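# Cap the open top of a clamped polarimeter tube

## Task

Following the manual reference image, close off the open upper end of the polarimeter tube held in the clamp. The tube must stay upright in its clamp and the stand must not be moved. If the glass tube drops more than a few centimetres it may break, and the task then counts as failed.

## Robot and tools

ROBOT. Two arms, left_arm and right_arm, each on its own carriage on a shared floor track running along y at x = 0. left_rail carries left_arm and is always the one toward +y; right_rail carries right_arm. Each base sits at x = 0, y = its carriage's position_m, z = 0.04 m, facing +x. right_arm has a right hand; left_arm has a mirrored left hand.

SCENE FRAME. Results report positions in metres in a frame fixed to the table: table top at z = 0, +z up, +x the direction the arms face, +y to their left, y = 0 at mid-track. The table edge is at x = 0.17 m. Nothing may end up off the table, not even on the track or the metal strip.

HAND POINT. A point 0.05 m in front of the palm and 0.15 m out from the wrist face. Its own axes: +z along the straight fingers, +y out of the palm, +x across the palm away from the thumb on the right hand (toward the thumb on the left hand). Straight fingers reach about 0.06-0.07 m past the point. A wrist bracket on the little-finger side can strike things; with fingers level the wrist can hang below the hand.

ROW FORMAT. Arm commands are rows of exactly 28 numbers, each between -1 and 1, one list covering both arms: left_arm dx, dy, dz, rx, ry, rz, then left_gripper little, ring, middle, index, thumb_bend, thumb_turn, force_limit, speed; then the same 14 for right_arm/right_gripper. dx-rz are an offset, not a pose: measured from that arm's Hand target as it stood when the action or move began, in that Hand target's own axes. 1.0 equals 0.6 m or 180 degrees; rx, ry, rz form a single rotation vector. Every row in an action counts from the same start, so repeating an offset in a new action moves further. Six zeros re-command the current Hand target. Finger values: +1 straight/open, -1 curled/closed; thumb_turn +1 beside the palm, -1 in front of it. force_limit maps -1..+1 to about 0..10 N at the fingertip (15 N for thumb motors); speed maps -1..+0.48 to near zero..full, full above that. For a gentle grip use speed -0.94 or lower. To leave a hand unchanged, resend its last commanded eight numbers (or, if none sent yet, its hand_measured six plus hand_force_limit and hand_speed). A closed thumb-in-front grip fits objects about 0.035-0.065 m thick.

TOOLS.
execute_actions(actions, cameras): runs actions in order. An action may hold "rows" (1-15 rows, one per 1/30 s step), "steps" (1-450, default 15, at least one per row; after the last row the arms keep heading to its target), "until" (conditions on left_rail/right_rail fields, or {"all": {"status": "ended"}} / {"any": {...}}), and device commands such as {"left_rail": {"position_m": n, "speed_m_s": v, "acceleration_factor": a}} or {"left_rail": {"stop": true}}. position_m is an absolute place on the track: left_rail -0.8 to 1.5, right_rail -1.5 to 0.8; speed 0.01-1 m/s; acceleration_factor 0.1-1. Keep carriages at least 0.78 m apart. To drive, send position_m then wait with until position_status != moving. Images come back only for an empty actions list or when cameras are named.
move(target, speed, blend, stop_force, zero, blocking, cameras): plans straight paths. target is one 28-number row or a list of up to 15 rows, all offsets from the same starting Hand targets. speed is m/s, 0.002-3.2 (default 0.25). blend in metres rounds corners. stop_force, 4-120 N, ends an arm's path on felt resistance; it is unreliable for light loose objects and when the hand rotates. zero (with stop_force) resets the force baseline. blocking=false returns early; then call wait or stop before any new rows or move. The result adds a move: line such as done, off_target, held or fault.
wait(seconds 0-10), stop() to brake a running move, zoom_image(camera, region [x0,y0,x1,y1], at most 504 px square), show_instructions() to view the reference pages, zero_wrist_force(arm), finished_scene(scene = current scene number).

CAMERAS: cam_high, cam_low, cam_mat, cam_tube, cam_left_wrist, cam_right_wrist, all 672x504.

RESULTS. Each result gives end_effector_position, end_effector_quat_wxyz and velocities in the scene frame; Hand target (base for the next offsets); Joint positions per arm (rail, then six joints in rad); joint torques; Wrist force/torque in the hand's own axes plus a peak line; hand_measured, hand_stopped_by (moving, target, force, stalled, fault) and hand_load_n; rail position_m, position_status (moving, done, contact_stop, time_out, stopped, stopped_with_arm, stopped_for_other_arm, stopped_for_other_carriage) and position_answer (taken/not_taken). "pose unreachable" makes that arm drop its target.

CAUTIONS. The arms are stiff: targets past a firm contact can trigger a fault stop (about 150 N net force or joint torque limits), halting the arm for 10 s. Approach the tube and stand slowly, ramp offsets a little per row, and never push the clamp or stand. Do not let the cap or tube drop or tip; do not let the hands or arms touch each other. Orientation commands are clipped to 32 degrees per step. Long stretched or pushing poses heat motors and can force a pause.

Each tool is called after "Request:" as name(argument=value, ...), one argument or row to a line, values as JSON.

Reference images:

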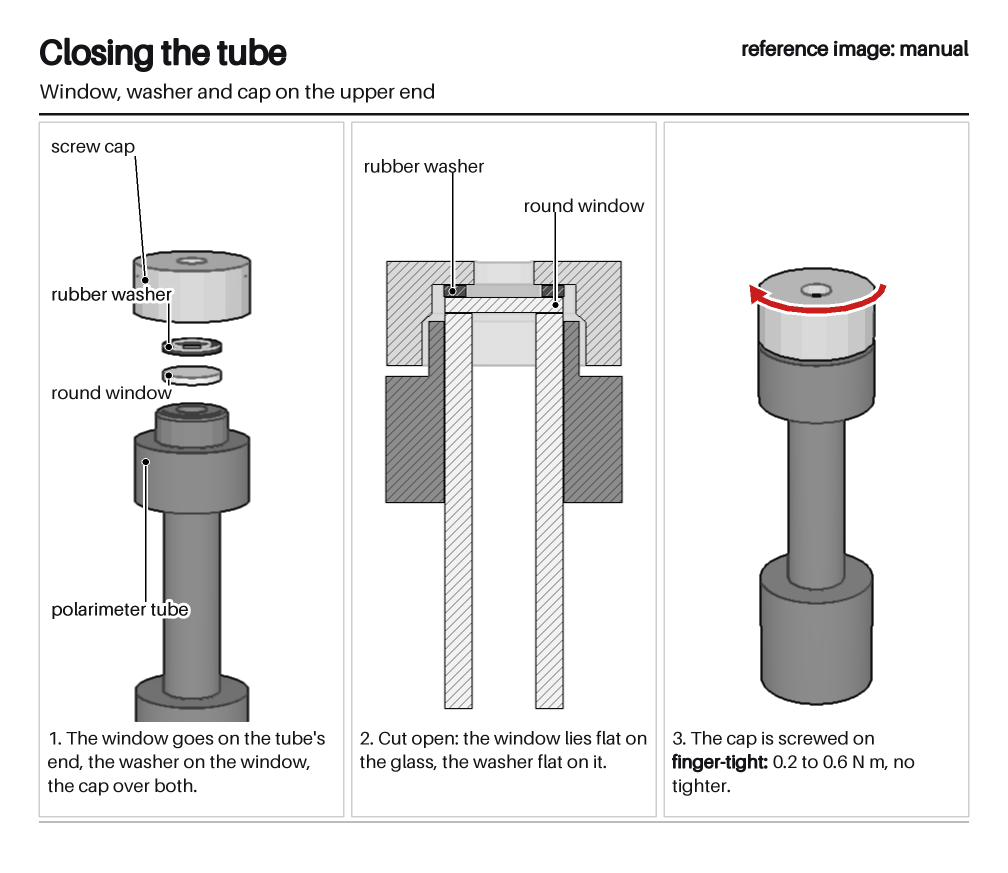

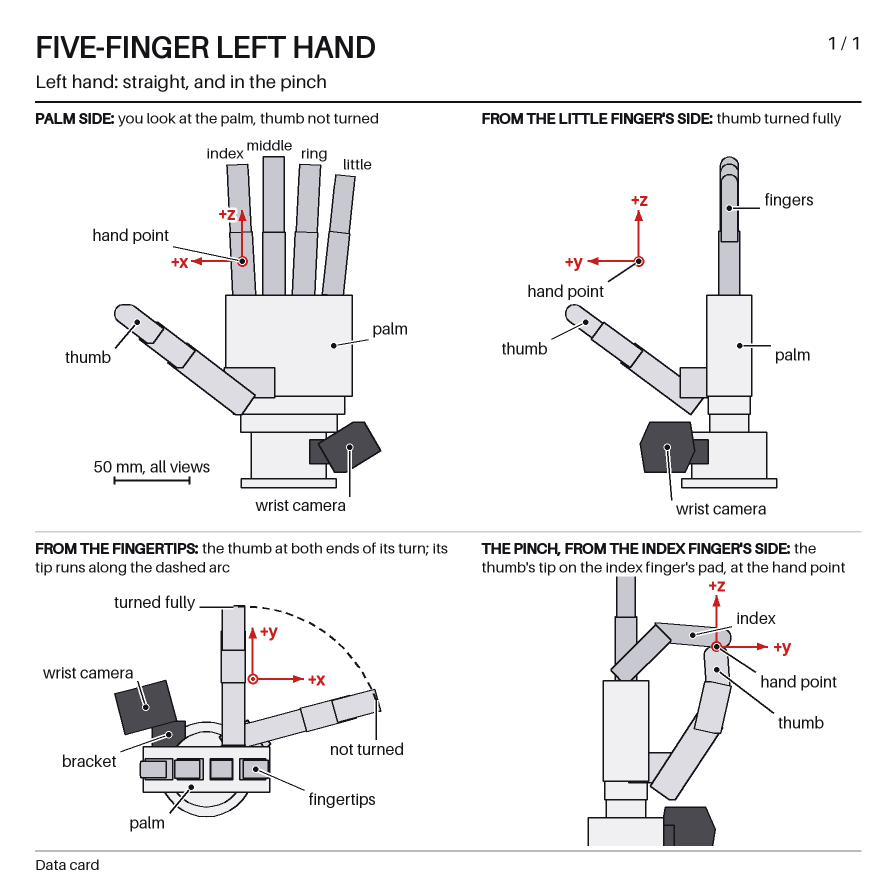

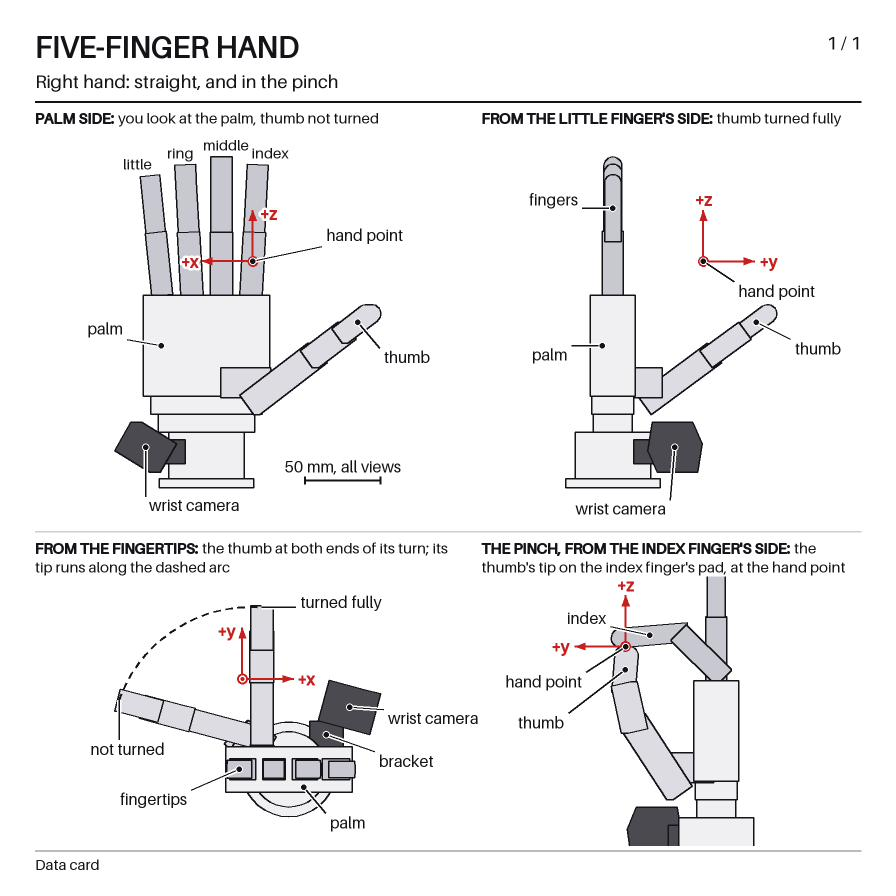

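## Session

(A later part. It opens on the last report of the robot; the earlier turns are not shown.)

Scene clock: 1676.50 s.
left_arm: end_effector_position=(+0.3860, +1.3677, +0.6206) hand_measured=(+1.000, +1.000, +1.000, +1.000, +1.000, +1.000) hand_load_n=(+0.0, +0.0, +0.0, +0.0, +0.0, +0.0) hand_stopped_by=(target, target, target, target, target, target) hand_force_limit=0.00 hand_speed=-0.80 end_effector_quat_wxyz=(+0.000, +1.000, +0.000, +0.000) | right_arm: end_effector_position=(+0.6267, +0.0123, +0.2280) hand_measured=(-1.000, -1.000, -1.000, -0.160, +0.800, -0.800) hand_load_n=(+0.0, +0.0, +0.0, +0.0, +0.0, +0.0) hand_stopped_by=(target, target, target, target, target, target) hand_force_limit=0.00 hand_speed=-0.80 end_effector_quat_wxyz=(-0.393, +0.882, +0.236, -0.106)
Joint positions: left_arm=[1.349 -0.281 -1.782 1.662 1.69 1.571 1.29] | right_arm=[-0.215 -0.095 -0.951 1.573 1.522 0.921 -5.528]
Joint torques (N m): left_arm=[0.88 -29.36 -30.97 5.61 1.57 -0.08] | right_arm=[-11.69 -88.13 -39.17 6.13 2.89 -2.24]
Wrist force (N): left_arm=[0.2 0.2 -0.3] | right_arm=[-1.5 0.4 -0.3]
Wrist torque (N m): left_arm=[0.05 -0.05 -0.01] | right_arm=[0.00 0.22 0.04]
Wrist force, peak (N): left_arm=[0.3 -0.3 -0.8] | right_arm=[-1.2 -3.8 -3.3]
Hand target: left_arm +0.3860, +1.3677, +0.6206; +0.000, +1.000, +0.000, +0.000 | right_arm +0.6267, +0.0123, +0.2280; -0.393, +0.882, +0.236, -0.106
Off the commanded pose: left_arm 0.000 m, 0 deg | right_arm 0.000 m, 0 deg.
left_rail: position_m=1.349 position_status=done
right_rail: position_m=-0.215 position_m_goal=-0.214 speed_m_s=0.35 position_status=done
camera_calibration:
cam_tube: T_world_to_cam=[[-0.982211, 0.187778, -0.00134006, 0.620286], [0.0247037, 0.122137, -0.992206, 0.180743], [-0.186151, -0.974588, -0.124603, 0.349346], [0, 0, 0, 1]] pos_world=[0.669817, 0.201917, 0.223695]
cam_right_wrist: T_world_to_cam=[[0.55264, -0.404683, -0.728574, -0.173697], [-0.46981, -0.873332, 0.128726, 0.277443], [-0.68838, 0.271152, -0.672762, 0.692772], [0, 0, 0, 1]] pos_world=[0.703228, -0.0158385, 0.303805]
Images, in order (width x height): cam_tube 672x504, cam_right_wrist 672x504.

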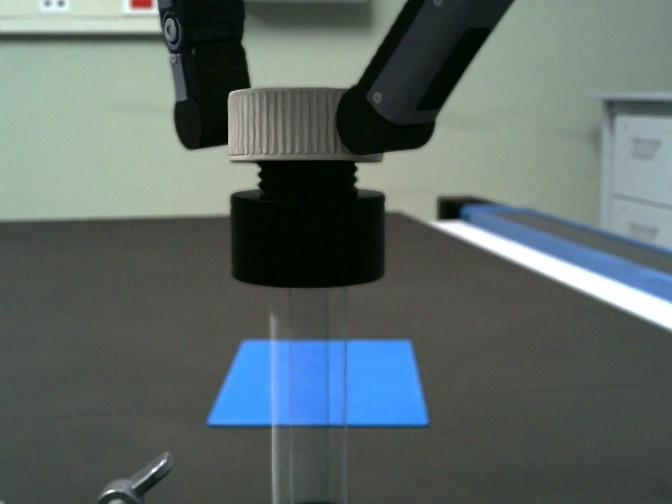

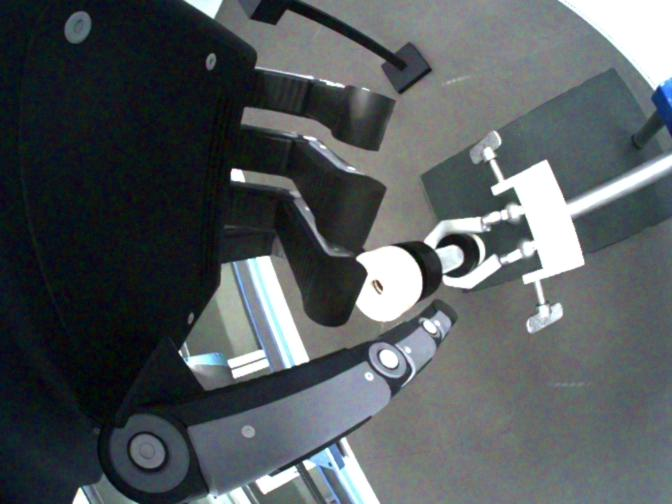

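Request:
execute_actions(
  actions=[
    {"rows":[[0,0,0,0,0,0,1,1,1,1,1,1,0,-0.8,0,0,0,0,0,0,-1,-1,-1,-0.16,0.4,-0.8,0.3,-0.88]],"steps":60},
  ],
)

Request:
move(
  target=[
    [0,0,0,0,0,0,1,1,1,1,1,1,0,-0.8,0.00861,0.00118,-0.00098,0,0.0826,0.0743,-1,-1,-1,-0.16,0.4,-0.8,0.3,-0.88],
    [0,0,0,0,0,0,1,1,1,1,1,1,0,-0.8,0.01618,0.00426,-0.00409,0,0.1652,0.1486,-1,-1,-1,-0.16,0.4,-0.8,0.3,-0.88],
    [0,0,0,0,0,0,1,1,1,1,1,1,0,-0.8,0.02179,0.00890,-0.00891,0,0.2478,0.2229,-1,-1,-1,-0.16,0.4,-0.8,0.3,-0.88],
    [0,0,0,0,0,0,1,1,1,1,1,1,0,-0.8,0.02478,0.01456,-0.01487,0,0.3304,0.2972,-1,-1,-1,-0.16,0.4,-0.8,0.3,-0.88],
    [0,0,0,0,0,0,1,1,1,1,1,1,0,-0.8,0.02478,0.02056,-0.02122,0,0.4130,0.3715,-1,-1,-1,-0.16,0.4,-0.8,0.3,-0.88],
    [0,0,0,0,0,0,1,1,1,1,1,1,0,-0.8,0.02179,0.02622,-0.02718,0,0.4956,0.4458,-1,-1,-1,-0.16,0.4,-0.8,0.3,-0.88],
  ],
  speed=0.2,
  blend=[0.002,0.002,0.002,0.002,0.002,0],
  cameras=["cam_tube"],
)

Request:
zoom_image(
  camera="cam_tube",
  region=[210, 60, 410, 260],
)

Scene clock: 1701.20 s.
left_arm: end_effector_position=(+0.3860, +1.3677, +0.6206) hand_measured=(+1.000, +1.000, +1.000, +1.000, +1.000, +1.000) hand_load_n=(+0.0, +0.0, +0.0, +0.0, +0.0, +0.0) hand_stopped_by=(target, target, target, target, target, target) hand_force_limit=0.00 hand_speed=-0.80 end_effector_quat_wxyz=(+0.000, +1.000, +0.000, +0.000) | right_arm: end_effector_position=(+0.6267, +0.0123, +0.2280) hand_measured=(-1.000, -1.000, -1.000, -0.160, +0.636, -0.800) hand_load_n=(+0.0, +0.0, +0.0, +7.5, +9.5, +0.0) hand_stopped_by=(target, target, target, target, force, target) hand_force_limit=0.30 hand_speed=-0.88 end_effector_quat_wxyz=(-0.393, +0.882, +0.236, -0.106)
Joint positions: left_arm=[1.349 -0.281 -1.782 1.662 1.69 1.571 1.29] | right_arm=[-0.215 -0.095 -0.951 1.573 1.522 0.921 -5.528]
Joint torques (N m): left_arm=[1.9 -31.5 -30.91 5.59 0.66 -0.12] | right_arm=[-10.49 -83.98 -38.38 5.76 2.55 -2.59]
Wrist force (N): left_arm=[0.1 -0.2 -0.3] | right_arm=[-1.1 1.2 -1.7]
Wrist torque (N m): left_arm=[0.00 -0.04 0.01] | right_arm=[0.00 0.13 0.10]
Wrist force, peak (N): left_arm=[0.6 0.0 -0.7] | right_arm=[-1.5 -0.5 -3.4]
Hand target: left_arm +0.3860, +1.3677, +0.6206; +0.000, +1.000, +0.000, +0.000 | right_arm +0.6267, +0.0123, +0.2280; -0.393, +0.882, +0.236, -0.106
Off the commanded pose: left_arm 0.000 m, 0 deg | right_arm 0.000 m, 0 deg.
left_rail: position_m=1.349 position_status=done
right_rail: position_m=-0.215 position_m_goal=-0.214 speed_m_s=0.35 position_status=done

Scene clock: 1707.13 s.
left_arm: end_effector_position=(+0.3860, +1.3677, +0.6206) hand_measured=(+1.000, +1.000, +1.000, +1.000, +1.000, +1.000) hand_load_n=(+0.0, +0.0, +0.0, +0.0, +0.0, +0.0) hand_stopped_by=(target, target, target, target, target, target) hand_force_limit=0.00 hand_speed=-0.80 end_effector_quat_wxyz=(+0.000, +1.000, +0.000, +0.000) | right_arm: end_effector_position=(+0.6493, -0.0008, +0.2272) hand_measured=(-1.000, -1.000, -1.000, -0.160, +0.636, -0.800) hand_load_n=(+0.0, +0.0, +0.0, +7.5, +9.0, -1.0) hand_stopped_by=(target, target, target, target, force, target) hand_force_limit=0.30 hand_speed=-0.88 end_effector_quat_wxyz=(-0.287, +0.647, -0.646, +0.288)
Joint positions: left_arm=[1.349 -0.281 -1.782 1.662 1.69 1.571 1.29] | right_arm=[-0.215 0.018 -1.438 1.966 0.205 1.584 -3.131]
Joint torques (N m): left_arm=[0.43 -29.3 -31.19 5.65 1.45 0.51] | right_arm=[16.42 -24.6 -45.92 5.03 4.05 2.15]
Wrist force (N): left_arm=[0.3 0.0 -0.1] | right_arm=[-1.0 -3.6 -2.6]
Wrist torque (N m): left_arm=[0.01 -0.06 0.01] | right_arm=[-0.10 0.12 -0.18]
Wrist force, peak (N): left_arm=[0.5 -0.3 -0.7] | right_arm=[-4.1 -3.0 -0.3]
Hand target: left_arm +0.3860, +1.3677, +0.6206; +0.000, +1.000, +0.000, +0.000 | right_arm +0.6493, -0.0008, +0.2272; -0.287, +0.646, -0.646, +0.288
Off the commanded pose: left_arm 0.000 m, 0 deg | right_arm 0.000 m, 0 deg.
left_rail: position_m=1.349 position_status=done
right_rail: position_m=-0.215 position_m_goal=-0.214 speed_m_s=0.35 position_status=done
move: done
camera_calibration:
cam_tube: T_world_to_cam=[[-0.982211, 0.187778, -0.00134006, 0.620286], [0.0247037, 0.122137, -0.992206, 0.180743], [-0.186151, -0.974588, -0.124603, 0.349346], [0, 0, 0, 1]] pos_world=[0.669817, 0.201917, 0.223695]
Images, in order (width x height): cam_tube 672x504.

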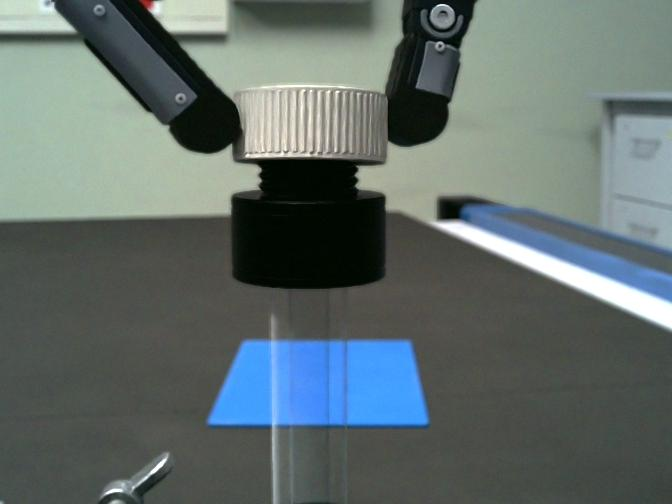

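Scaled by 2.520 from the camera's 672x504 image, which has a finer 960x720 frame.

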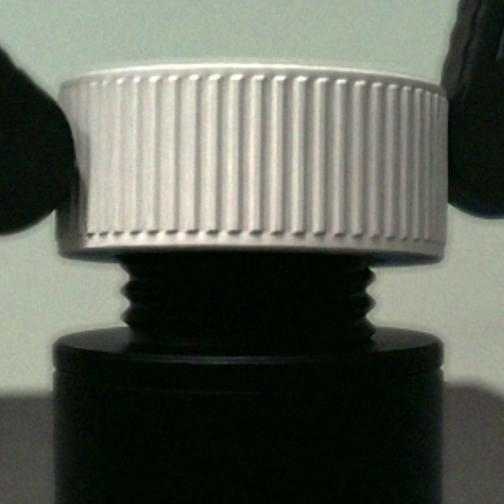

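Request:
move(
  target=[
    [0,0,0,0,0,0,1,1,1,1,1,1,0,-0.8,0.00861,0.00118,-0.00098,0,0.0826,0.0743,-1,-1,-1,-0.16,0.4,-0.8,0.3,-0.88],
    [0,0,0,0,0,0,1,1,1,1,1,1,0,-0.8,0.01618,0.00426,-0.00409,0,0.1652,0.1486,-1,-1,-1,-0.16,0.4,-0.8,0.3,-0.88],
    [0,0,0,0,0,0,1,1,1,1,1,1,0,-0.8,0.02179,0.00890,-0.00891,0,0.2478,0.2229,-1,-1,-1,-0.16,0.4,-0.8,0.3,-0.88],
    [0,0,0,0,0,0,1,1,1,1,1,1,0,-0.8,0.02517,0.01757,-0.01804,0,0.3717,0.3344,-1,-1,-1,-0.16,0.4,-0.8,0.3,-0.88],
  ],
  speed=0.2,
  blend=[0.002,0.002,0.002,0],
  cameras=["cam_tube"],
)

Request:
zoom_image(
  camera="cam_tube",
  region=[210, 60, 410, 260],
)

Scene clock: 1729.47 s.
left_arm: end_effector_position=(+0.3860, +1.3677, +0.6206) hand_measured=(+1.000, +1.000, +1.000, +1.000, +1.000, +1.000) hand_load_n=(+0.0, +0.0, +0.0, +0.0, +0.0, +0.0) hand_stopped_by=(target, target, target, target, target, target) hand_force_limit=0.00 hand_speed=-0.80 end_effector_quat_wxyz=(+0.000, +1.000, +0.000, +0.000) | right_arm: end_effector_position=(+0.6342, -0.0159, +0.2266) hand_measured=(-1.000, -1.000, -1.000, -0.160, +0.636, -0.800) hand_load_n=(+0.0, +0.0, +0.0, +6.0, +9.5, -2.0) hand_stopped_by=(target, target, target, target, force, target) hand_force_limit=0.30 hand_speed=-0.88 end_effector_quat_wxyz=(+0.000, -0.001, +0.913, -0.408)
Joint positions: left_arm=[1.349 -0.281 -1.782 1.662 1.69 1.571 1.29] | right_arm=[-0.215 0.284 -1.013 1.62 1.266 2.367 -1.161]
Joint torques (N m): left_arm=[1.64 -30.91 -31.71 5.69 1.29 -0.17] | right_arm=[-16.02 -52.51 -41.63 6.71 -1.45 2.41]
Wrist force (N): left_arm=[0.4 0.2 -0.3] | right_arm=[0.3 0.0 -5.0]
Wrist torque (N m): left_arm=[0.05 -0.07 0.01] | right_arm=[-0.15 0.07 -0.19]
Wrist force, peak (N): left_arm=[0.7 0.0 -0.6] | right_arm=[-0.3 -1.4 -5.8]
Hand target: left_arm +0.3860, +1.3677, +0.6206; +0.000, +1.000, +0.000, +0.000 | right_arm +0.6342, -0.0159, +0.2266; +0.000, -0.001, +0.913, -0.408
Off the commanded pose: left_arm 0.000 m, 0 deg | right_arm 0.000 m, 0 deg.
left_rail: position_m=1.349 position_status=done
right_rail: position_m=-0.215 position_m_goal=-0.214 speed_m_s=0.35 position_status=done
move: done
camera_calibration:
cam_tube: T_world_to_cam=[[-0.982211, 0.187778, -0.00134006, 0.620286], [0.0247037, 0.122137, -0.992206, 0.180743], [-0.186151, -0.974588, -0.124603, 0.349346], [0, 0, 0, 1]] pos_world=[0.669817, 0.201917, 0.223695]
Images, in order (width x height): cam_tube 672x504.

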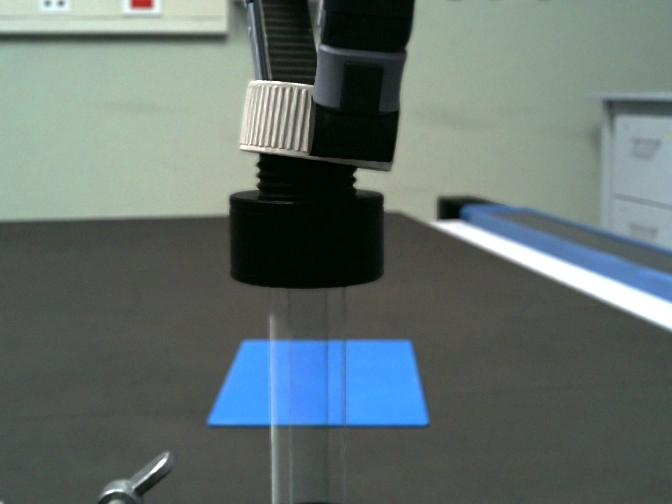

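Scaled by 2.520 from the camera's 672x504 image, which has a finer 960x720 frame.

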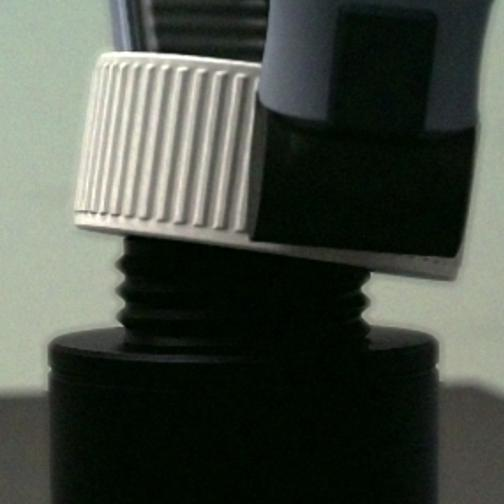

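Request:
execute_actions(
  actions=[
    {"rows":[[0,0,0,0,0,0,1,1,1,1,1,1,0,-0.8,0,0,0,0,0,0,-1,-1,-1,-0.16,0.8,-0.8,0.3,-0.85]],"steps":50},
  ],
  cameras=["cam_tube","cam_low","cam_right_wrist"],
)

Request:
zoom_image(
  camera="cam_tube",
  region=[210, 60, 410, 260],
)

Request:
zoom_image(
  camera="cam_low",
  region=[218, 170, 242, 194],
)

Scene clock: 1738.63 s.
left_arm: end_effector_position=(+0.3860, +1.3677, +0.6206) hand_measured=(+1.000, +1.000, +1.000, +1.000, +1.000, +1.000) hand_load_n=(+0.0, +0.0, +0.0, +0.0, +0.0, +0.0) hand_stopped_by=(target, target, target, target, target, target) hand_force_limit=0.00 hand_speed=-0.80 end_effector_quat_wxyz=(+0.000, +1.000, +0.000, +0.000) | right_arm: end_effector_position=(+0.6342, -0.0159, +0.2266) hand_measured=(-1.000, -1.000, -1.000, -0.160, +0.800, -0.800) hand_load_n=(+0.0, +0.0, +0.0, +0.0, +0.0, +0.0) hand_stopped_by=(target, target, target, target, target, target) hand_force_limit=0.30 hand_speed=-0.85 end_effector_quat_wxyz=(+0.000, -0.001, +0.913, -0.408)
Joint positions: left_arm=[1.349 -0.281 -1.782 1.662 1.69 1.571 1.29] | right_arm=[-0.215 0.284 -1.013 1.62 1.266 2.367 -1.16]
Joint torques (N m): left_arm=[-0.29 -31.38 -30.17 5.92 1.27 0.07] | right_arm=[-1.27 -63.78 -42.24 7.01 -1.89 2.3]
Wrist force (N): left_arm=[0.4 0.0 -0.4] | right_arm=[-0.7 0.5 -0.3]
Wrist torque (N m): left_arm=[0.02 -0.07 0.01] | right_arm=[-0.04 0.10 -0.17]
Wrist force, peak (N): left_arm=[0.7 -0.3 -0.4] | right_arm=[0.8 -1.3 -5.8]
Hand target: left_arm +0.3860, +1.3677, +0.6206; +0.000, +1.000, +0.000, +0.000 | right_arm +0.6342, -0.0159, +0.2266; +0.000, -0.001, +0.913, -0.408
Off the commanded pose: left_arm 0.000 m, 0 deg | right_arm 0.000 m, 0 deg.
left_rail: position_m=1.349 position_status=done
right_rail: position_m=-0.215 position_m_goal=-0.214 speed_m_s=0.35 position_status=done
camera_calibration:
cam_tube: T_world_to_cam=[[-0.982211, 0.187778, -0.00134006, 0.620286], [0.0247037, 0.122137, -0.992206, 0.180743], [-0.186151, -0.974588, -0.124603, 0.349346], [0, 0, 0, 1]] pos_world=[0.669817, 0.201917, 0.223695]
cam_right_wrist: T_world_to_cam=[[-0.278631, 0.625213, -0.729022, 0.353402], [0.843746, 0.521948, 0.125147, -0.553537], [0.458756, -0.58024, -0.672952, -0.0362934], [0, 0, 0, 1]] pos_world=[0.582164, 0.0469071, 0.302488]
Images, in order (width x height): cam_low 672x504, cam_tube 672x504, cam_right_wrist 672x504.

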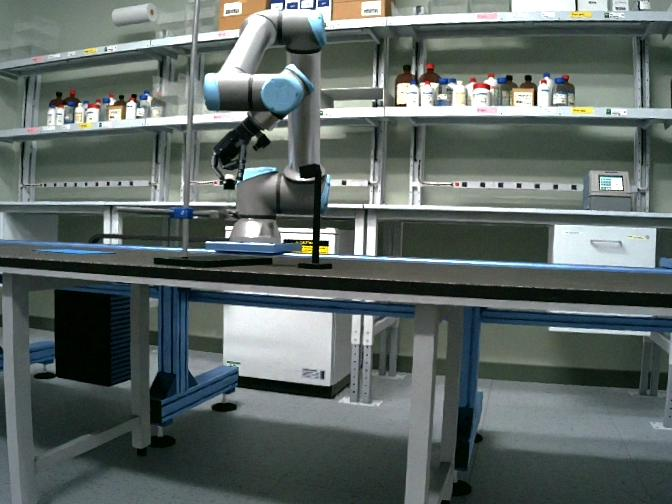

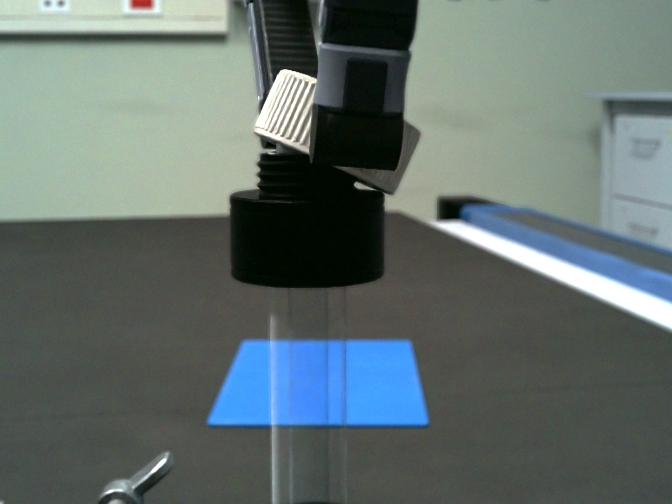

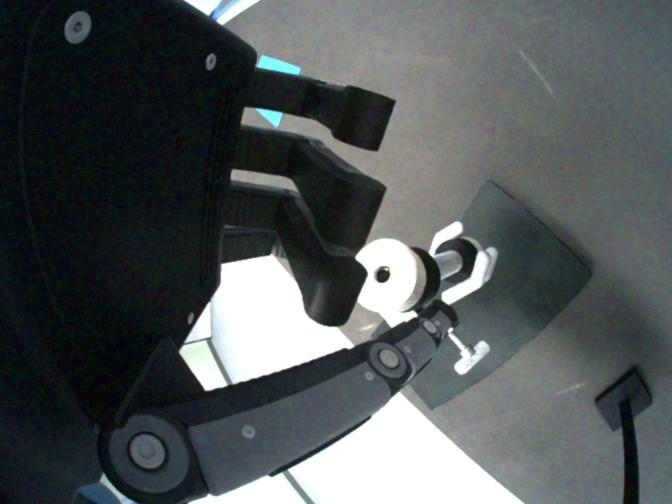

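Scaled by 2.520 from the camera's 672x504 image, which has a finer 960x720 frame.

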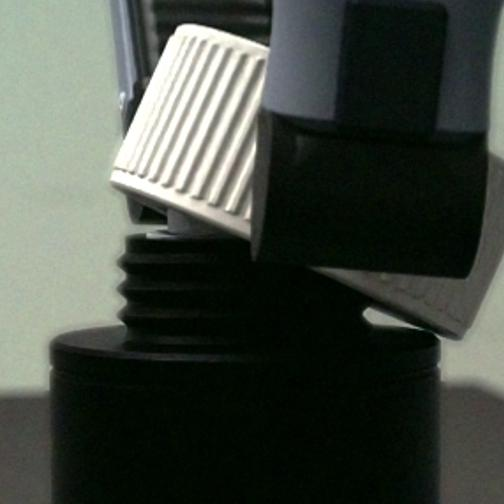

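Scaled by 21.000 from the camera's 672x504 image, which has a finer 960x720 frame.

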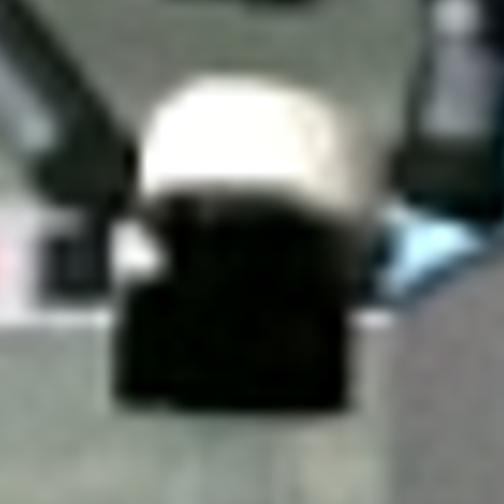

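Request:
move(
  target=[
    [0,0,0,0,0,0,1,1,1,1,1,1,0,-0.8,0.010,-0.00056,0.00062,0,0,0,-1,-1,-1,-0.16,0.8,-0.8,0.3,-0.85],
    [0,0,0,0,0,0,1,1,1,1,1,1,0,-0.8,0.010,0.00033,-0.00037,0,0,0,-1,-1,-1,-0.16,0.8,-0.8,0.3,-0.85],
  ],
  speed=0.02,
  cameras=["cam_right_wrist","cam_tube"],
)

Request:
zoom_image(
  camera="cam_right_wrist",
  region=[330, 220, 470, 325],
)

Request:
zoom_image(
  camera="cam_tube",
  region=[210, 60, 410, 260],
)

Scene clock: 1847.37 s.
left_arm: end_effector_position=(+0.3860, +1.3677, +0.6206) hand_measured=(+1.000, +1.000, +1.000, +1.000, +1.000, +1.000) hand_load_n=(+0.0, +0.0, +0.0, +0.0, +0.0, +0.0) hand_stopped_by=(target, target, target, target, target, target) hand_force_limit=0.00 hand_speed=-0.80 end_effector_quat_wxyz=(+0.000, +1.000, +0.000, +0.000) | right_arm: end_effector_position=(+0.6283, -0.0157, +0.2267) hand_measured=(-1.000, -1.000, -1.000, -0.160, +0.800, -0.800) hand_load_n=(+0.0, +0.0, +0.0, +0.0, +0.0, +0.0) hand_stopped_by=(target, target, target, target, target, target) hand_force_limit=0.30 hand_speed=-0.85 end_effector_quat_wxyz=(+0.000, +0.000, +0.913, -0.408)
Joint positions: left_arm=[1.349 -0.281 -1.782 1.662 1.69 1.571 1.29] | right_arm=[-0.215 0.286 -1.019 1.632 1.263 2.366 -1.157]
Joint torques (N m): left_arm=[-0.92 -30.47 -30.3 5.82 1.43 -0.12] | right_arm=[13.06 -69.05 -25.63 6.81 -1.93 2.56]
Wrist force (N): left_arm=[0.6 0.2 -0.4] | right_arm=[-0.6 0.4 0.1]
Wrist torque (N m): left_arm=[0.07 -0.10 0.02] | right_arm=[-0.09 0.06 -0.16]
Wrist force, peak (N): left_arm=[0.4 -0.4 -0.5] | right_arm=[-1.0 0.9 -0.6]
Hand target: left_arm +0.3860, +1.3677, +0.6206; +0.000, +1.000, +0.000, +0.000 | right_arm +0.6282, -0.0156, +0.2267; +0.000, -0.001, +0.913, -0.408
Off the commanded pose: left_arm 0.000 m, 0 deg | right_arm 0.000 m, 0 deg.
left_rail: position_m=1.349 position_status=done
right_rail: position_m=-0.215 position_m_goal=-0.214 speed_m_s=0.35 position_status=done
move: done
camera_calibration:
cam_tube: T_world_to_cam=[[-0.982211, 0.187778, -0.00134006, 0.620286], [0.0247037, 0.122137, -0.992206, 0.180743], [-0.186151, -0.974588, -0.124603, 0.349346], [0, 0, 0, 1]] pos_world=[0.669817, 0.201917, 0.223695]
cam_right_wrist: T_world_to_cam=[[-0.278478, 0.62525, -0.729049, 0.351553], [0.843679, 0.521995, 0.125411, -0.548707], [0.458973, -0.580159, -0.672874, -0.0336225], [0, 0, 0, 1]] pos_world=[0.576264, 0.0471074, 0.302489]
Images, in order (width x height): cam_tube 672x504, cam_right_wrist 672x504.

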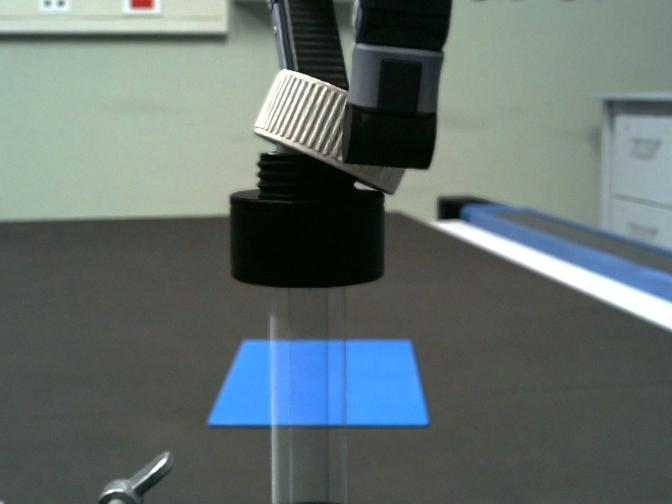

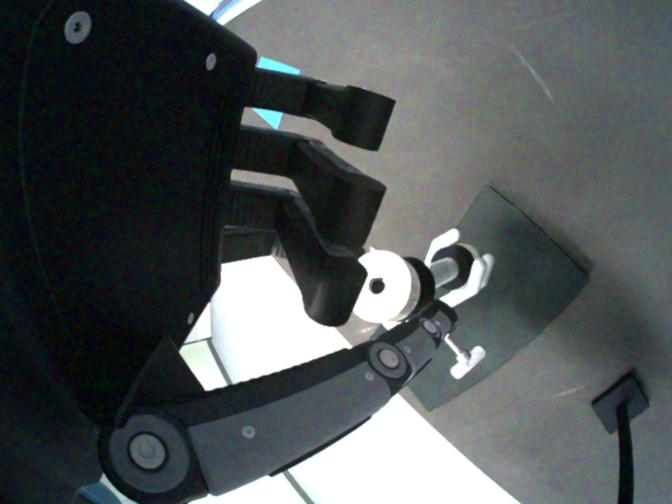

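Scaled by 3.600 from the camera's 672x504 image, which has a finer 960x720 frame.

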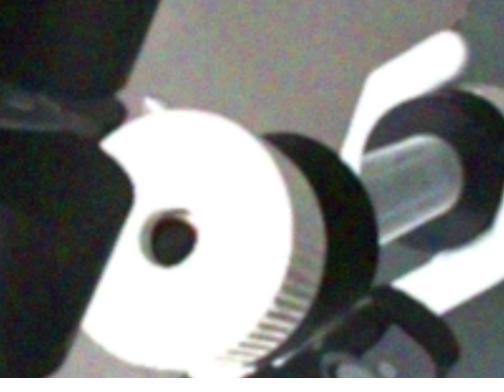

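Scaled by 2.520 from the camera's 672x504 image, which has a finer 960x720 frame.

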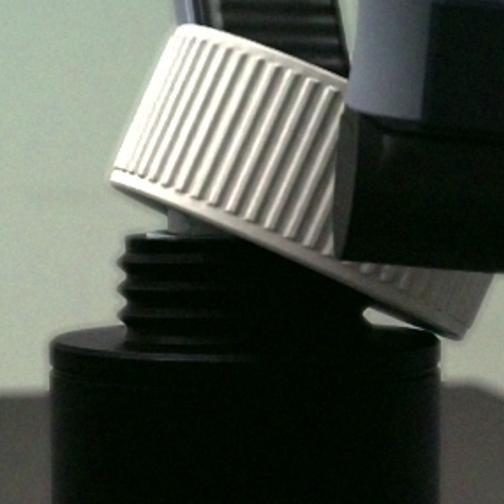

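Request:
execute_actions(
  actions=[
    {"rows":[[0,0,0,0,0,0,1,1,1,1,1,1,0,-0.8,0,0,0,0,0,0,-1,-1,-1,-0.16,0.4,-0.8,-0.1,-0.9]],"steps":70},
  ],
  cameras=["cam_right_wrist","cam_tube"],
)

Request:
zoom_image(
  camera="cam_right_wrist",
  region=[330, 220, 470, 325],
)

Request:
zoom_image(
  camera="cam_tube",
  region=[210, 60, 410, 260],
)

Scene clock: 1863.93 s.
left_arm: end_effector_position=(+0.3860, +1.3677, +0.6206) hand_measured=(+1.000, +1.000, +1.000, +1.000, +1.000, +1.000) hand_load_n=(+0.0, +0.0, -0.5, +0.0, +0.0, +0.0) hand_stopped_by=(target, target, target, target, target, target) hand_force_limit=0.00 hand_speed=-0.80 end_effector_quat_wxyz=(+0.000, +1.000, +0.000, +0.000) | right_arm: end_effector_position=(+0.6282, -0.0156, +0.2267) hand_measured=(-1.000, -1.000, -1.000, -0.160, +0.648, -0.800) hand_load_n=(+0.0, +0.0, +0.0, +5.0, +7.0, -1.0) hand_stopped_by=(target, target, target, target, force, target) hand_force_limit=-0.10 hand_speed=-0.90 end_effector_quat_wxyz=(+0.000, -0.001, +0.913, -0.408)
Joint positions: left_arm=[1.349 -0.281 -1.782 1.662 1.69 1.571 1.29] | right_arm=[-0.215 0.287 -1.019 1.632 1.264 2.366 -1.156]
Joint torques (N m): left_arm=[0.59 -31.76 -31.03 5.91 1.27 0.29] | right_arm=[12.14 -54.5 -36.01 6.96 0.02 2.2]
Wrist force (N): left_arm=[0.0 -0.3 0.0] | right_arm=[-0.9 0.0 -2.3]
Wrist torque (N m): left_arm=[-0.04 0.00 0.00] | right_arm=[-0.14 0.14 -0.20]
Wrist force, peak (N): left_arm=[0.5 -0.5 -0.5] | right_arm=[-0.5 0.7 -2.6]
Hand target: left_arm +0.3860, +1.3677, +0.6206; +0.000, +1.000, +0.000, +0.000 | right_arm +0.6282, -0.0156, +0.2267; +0.000, -0.001, +0.913, -0.408
Off the commanded pose: left_arm 0.000 m, 0 deg | right_arm 0.000 m, 0 deg.
left_rail: position_m=1.349 position_status=done
right_rail: position_m=-0.215 position_m_goal=-0.214 speed_m_s=0.35 position_status=done
camera_calibration:
cam_tube: T_world_to_cam=[[-0.982211, 0.187778, -0.00134006, 0.620286], [0.0247037, 0.122137, -0.992206, 0.180743], [-0.186151, -0.974588, -0.124603, 0.349346], [0, 0, 0, 1]] pos_world=[0.669817, 0.201917, 0.223695]
cam_right_wrist: T_world_to_cam=[[-0.278631, 0.625213, -0.729022, 0.351543], [0.843746, 0.521948, 0.125147, -0.548631], [0.458756, -0.58024, -0.672952, -0.0333668], [0, 0, 0, 1]] pos_world=[0.576164, 0.0472071, 0.302488]
Images, in order (width x height): cam_tube 672x504, cam_right_wrist 672x504.

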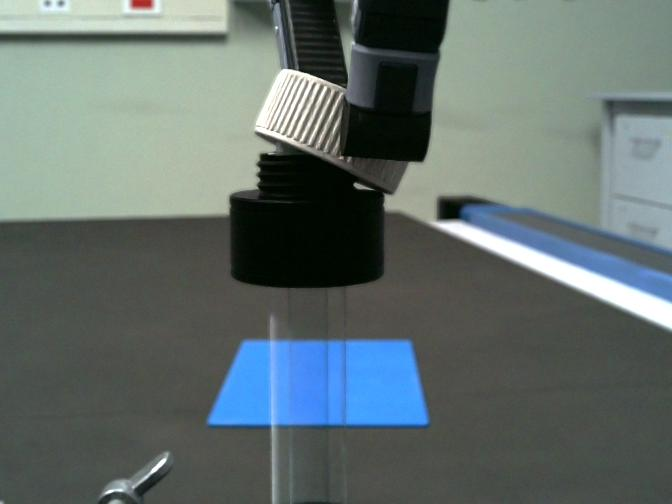

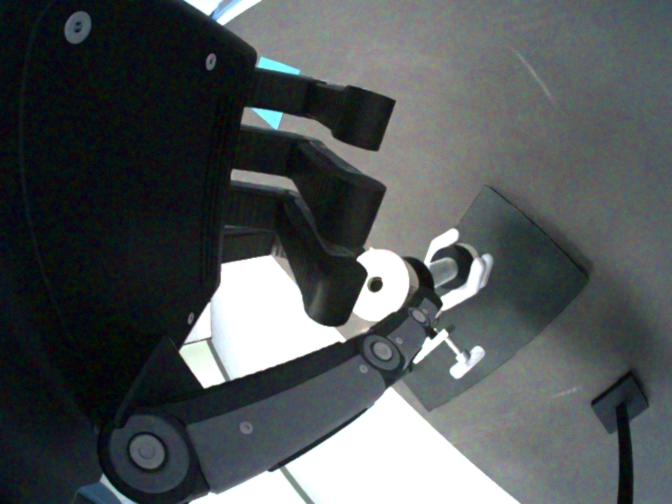

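Scaled by 3.600 from the camera's 672x504 image, which has a finer 960x720 frame.

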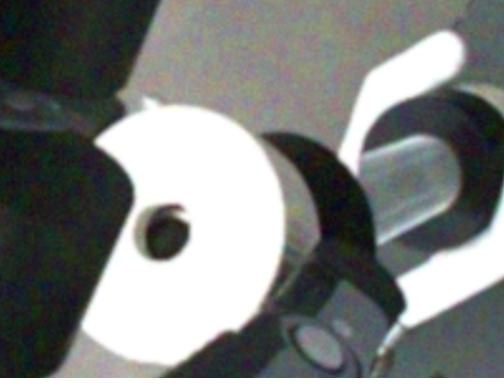

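Scaled by 2.520 from the camera's 672x504 image, which has a finer 960x720 frame.

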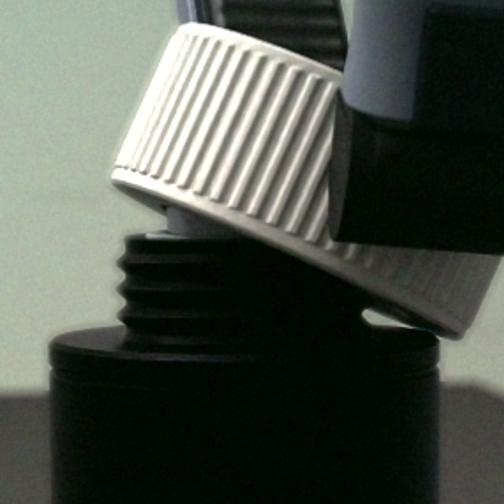

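Request:
move(
  target=[0,0,0,0,0,0,1,1,1,1,1,1,0,-0.8,0,-0.00743,-0.00669,0,0,0,-1,-1,-1,-0.16,0.4,-0.8,-0.1,-0.9],
  speed=0.01,
  cameras=["cam_tube","cam_low"],
)

Request:
zoom_image(
  camera="cam_tube",
  region=[210, 60, 410, 260],
)

Request:
zoom_image(
  camera="cam_low",
  region=[218, 170, 242, 194],
)

Scene clock: 1878.10 s.
left_arm: end_effector_position=(+0.3860, +1.3677, +0.6206) hand_measured=(+1.000, +1.000, +1.000, +1.000, +1.000, +1.000) hand_load_n=(+0.0, +0.0, +0.0, +0.0, +0.0, +0.0) hand_stopped_by=(target, target, target, target, target, target) hand_force_limit=0.00 hand_speed=-0.80 end_effector_quat_wxyz=(+0.000, +1.000, +0.000, +0.000) | right_arm: end_effector_position=(+0.6282, -0.0156, +0.2324) hand_measured=(-1.000, -1.000, -1.000, -0.160, +0.648, -0.800) hand_load_n=(+0.0, +0.0, +0.0, +5.5, +6.5, -0.5) hand_stopped_by=(target, target, target, target, force, target) hand_force_limit=-0.10 hand_speed=-0.90 end_effector_quat_wxyz=(+0.000, -0.001, +0.913, -0.408)
Joint positions: left_arm=[1.349 -0.281 -1.782 1.662 1.69 1.571 1.29] | right_arm=[-0.215 0.287 -1.025 1.629 1.272 2.366 -1.156]
Joint torques (N m): left_arm=[2.93 -31.37 -30.23 5.49 1.4 -0.02] | right_arm=[0.05 -84.67 -43.06 7.31 3.99 2.48]
Wrist force (N): left_arm=[0.6 -0.4 -0.2] | right_arm=[-0.9 0.4 -0.2]
Wrist torque (N m): left_arm=[-0.04 -0.10 0.03] | right_arm=[-0.07 0.13 -0.18]
Wrist force, peak (N): left_arm=[0.4 0.4 -0.5] | right_arm=[-0.7 0.5 -2.8]
Hand target: left_arm +0.3860, +1.3677, +0.6206; +0.000, +1.000, +0.000, +0.000 | right_arm +0.6282, -0.0156, +0.2327; +0.000, -0.001, +0.913, -0.408
Off the commanded pose: left_arm 0.000 m, 0 deg | right_arm 0.000 m, 0 deg.
left_rail: position_m=1.349 position_status=done
right_rail: position_m=-0.215 position_m_goal=-0.214 speed_m_s=0.35 position_status=done
move: done
camera_calibration:
cam_tube: T_world_to_cam=[[-0.982211, 0.187778, -0.00134006, 0.620286], [0.0247037, 0.122137, -0.992206, 0.180743], [-0.186151, -0.974588, -0.124603, 0.349346], [0, 0, 0, 1]] pos_world=[0.669817, 0.201917, 0.223695]
Images, in order (width x height): cam_low 672x504, cam_tube 672x504.

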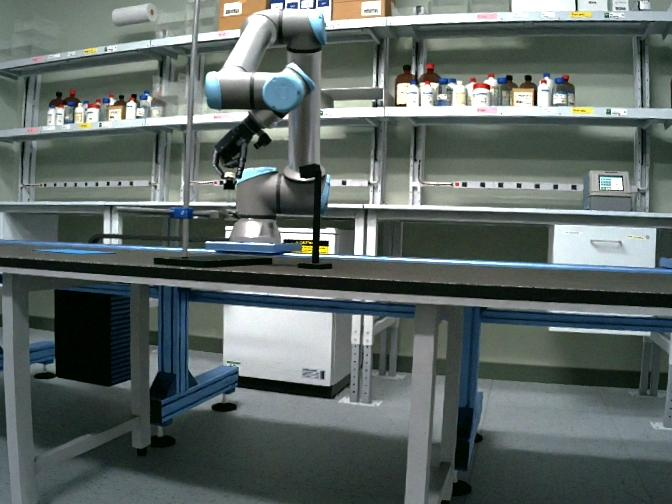

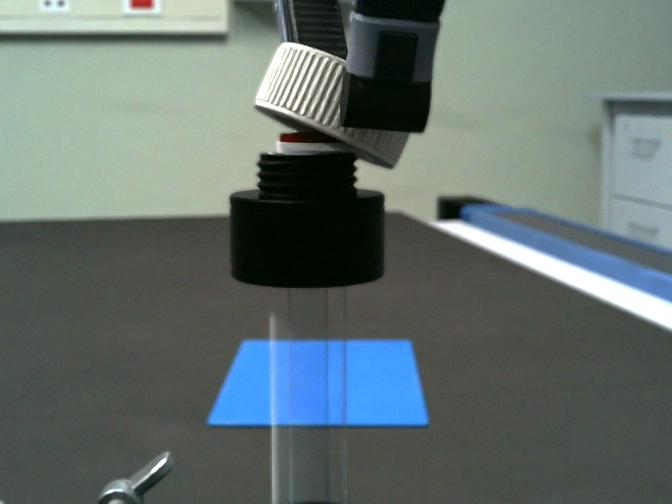

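Scaled by 2.520 from the camera's 672x504 image, which has a finer 960x720 frame.

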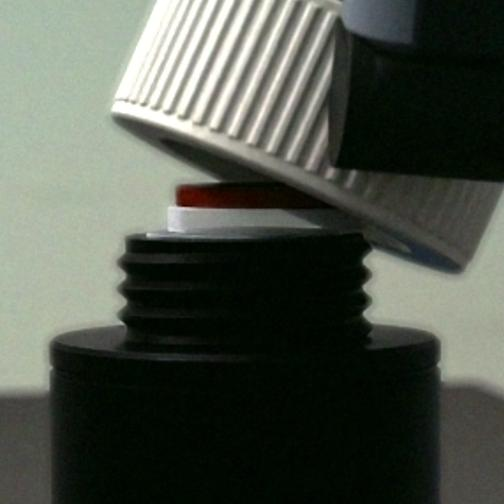

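Scaled by 21.000 from the camera's 672x504 image, which has a finer 960x720 frame.

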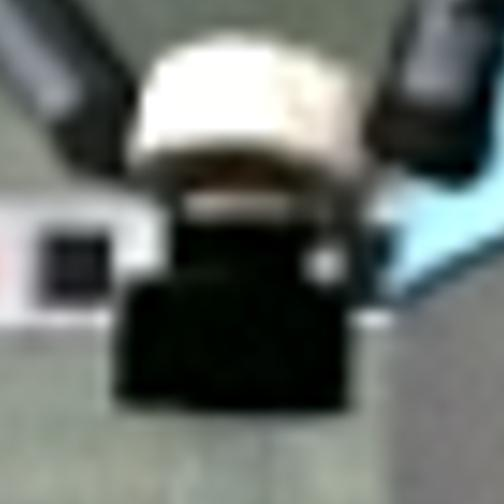

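Request:
move(
  target=[
    [0,0,0,0,0,0,1,1,1,1,1,1,0,-0.8,0,-0.0186,-0.0167,0,0,0,-1,-1,-1,-0.16,0.4,-0.8,-0.1,-0.9],
    [0,0,0,0,0,0,1,1,1,1,1,1,0,-0.8,-0.0063,-0.0176,-0.0158,0,0.0892,-0.0991,-1,-1,-1,-0.16,0.4,-0.8,-0.1,-0.9],
  ],
  speed=[0.03,0.12],
  cameras=["cam_tube","cam_low","cam_right_wrist"],
)

Request:
zoom_image(
  camera="cam_tube",
  region=[210, 0, 410, 200],
)

Request:
zoom_image(
  camera="cam_low",
  region=[218, 165, 242, 189],
)

Scene clock: 1905.37 s.
left_arm: end_effector_position=(+0.3860, +1.3677, +0.6206) hand_measured=(+1.000, +1.000, +1.000, +1.000, +1.000, +1.000) hand_load_n=(+0.0, +0.0, +0.0, +0.0, +0.0, +0.0) hand_stopped_by=(target, target, target, target, target, target) hand_force_limit=0.00 hand_speed=-0.80 end_effector_quat_wxyz=(+0.000, +1.000, +0.000, +0.000) | right_arm: end_effector_position=(+0.6320, -0.0156, +0.2468) hand_measured=(-1.000, -1.000, -1.000, -0.160, +0.648, -0.800) hand_load_n=(+0.5, +0.0, +0.0, +5.5, +6.5, +0.0) hand_stopped_by=(target, target, target, target, force, target) hand_force_limit=-0.10 hand_speed=-0.90 end_effector_quat_wxyz=(-0.190, -0.085, +0.893, -0.399) end_effector_velocity=(+0.000, -0.001, +0.000) end_effector_angular_velocity=(+0.001, +0.007, -0.003)
Joint positions: left_arm=[1.349 -0.281 -1.782 1.662 1.69 1.571 1.29] | right_arm=[-0.215 0.251 -0.905 1.479 1.631 2.283 -1.267]
Joint velocities: left_arm=[within noise] | right_arm=[0 -0.002 0.001 -0.001 0.005 -0.003 -0.002]
Joint torques (N m): left_arm=[-0.66 -28.01 -30.59 5.43 1.03 0.15] | right_arm=[-17.99 -60.97 -43.48 7.12 -2.09 -2.78]
Wrist force (N): left_arm=[0.1 -0.1 -0.2] | right_arm=[-1.2 0.7 0.2]
Wrist torque (N m): left_arm=[0.00 -0.03 0.00] | right_arm=[-0.05 0.09 0.03]
Wrist force, peak (N): left_arm=[0.7 0.4 -0.5] | right_arm=[-1.8 0.3 -0.1]
Hand target: left_arm +0.3860, +1.3677, +0.6206; +0.000, +1.000, +0.000, +0.000 | right_arm +0.6320, -0.0156, +0.2468; -0.190, -0.085, +0.893, -0.399
Off the commanded pose: left_arm 0.000 m, 0 deg | right_arm 0.000 m, 0 deg.
left_rail: position_m=1.349 position_status=done
right_rail: position_m=-0.215 position_m_goal=-0.214 speed_m_s=0.35 position_status=done
move: done
camera_calibration:
cam_tube: T_world_to_cam=[[-0.982211, 0.187778, -0.00134006, 0.620286], [0.0247037, 0.122137, -0.992206, 0.180743], [-0.186151, -0.974588, -0.124603, 0.349346], [0, 0, 0, 1]] pos_world=[0.669817, 0.201917, 0.223695]
cam_right_wrist: T_world_to_cam=[[-0.550375, 0.625338, -0.553208, 0.495638], [0.822154, 0.521331, -0.228639, -0.453401], [0.145428, -0.58066, -0.801053, 0.208166], [0, 0, 0, 1]] pos_world=[0.615279, 0.0473042, 0.337277]
Images, in order (width x height): cam_low 672x504, cam_tube 672x504, cam_right_wrist 672x504.

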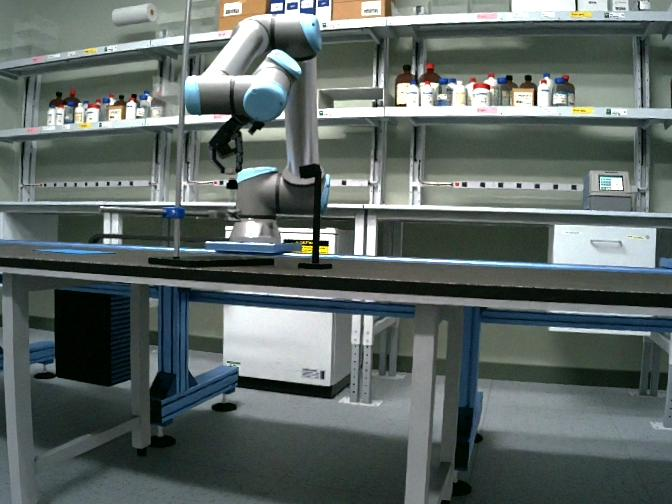

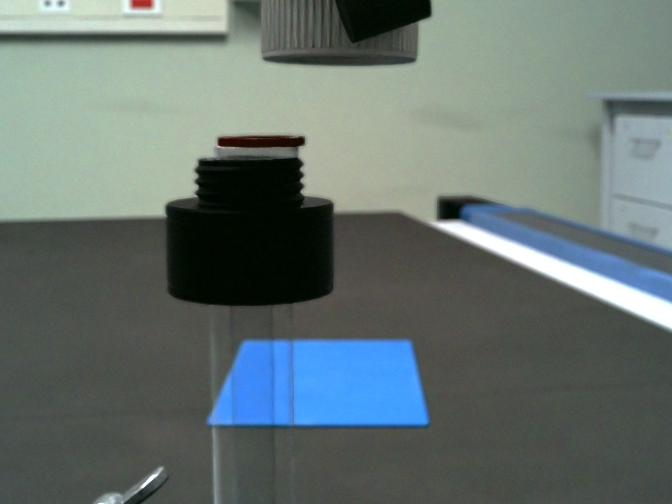

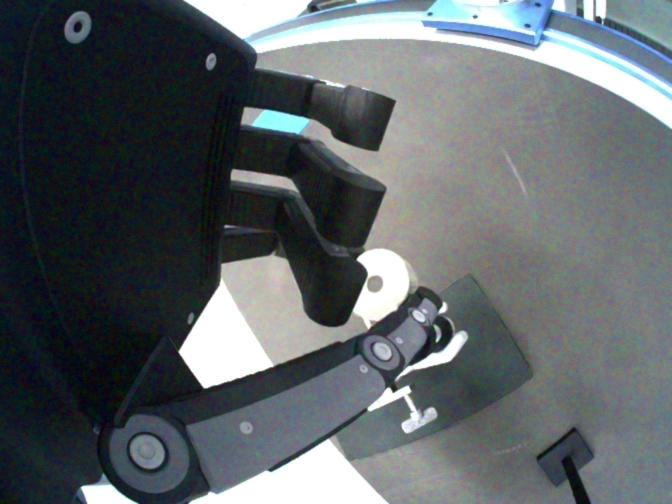

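Scaled by 2.520 from the camera's 672x504 image, which has a finer 960x720 frame.

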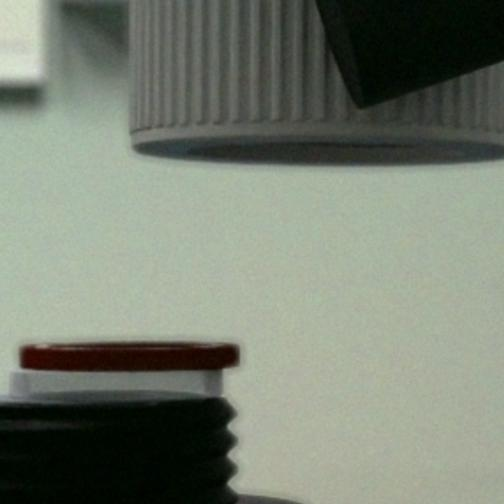

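Scaled by 21.000 from the camera's 672x504 image, which has a finer 960x720 frame.

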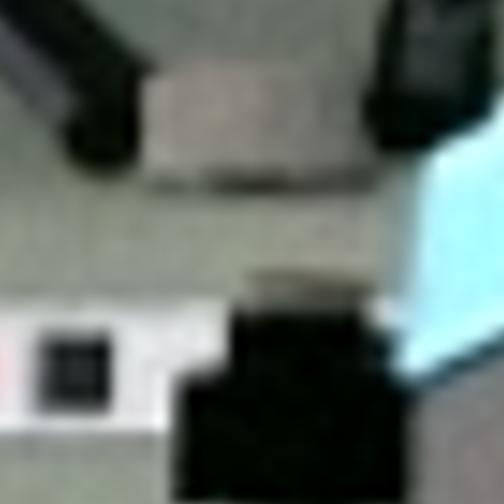

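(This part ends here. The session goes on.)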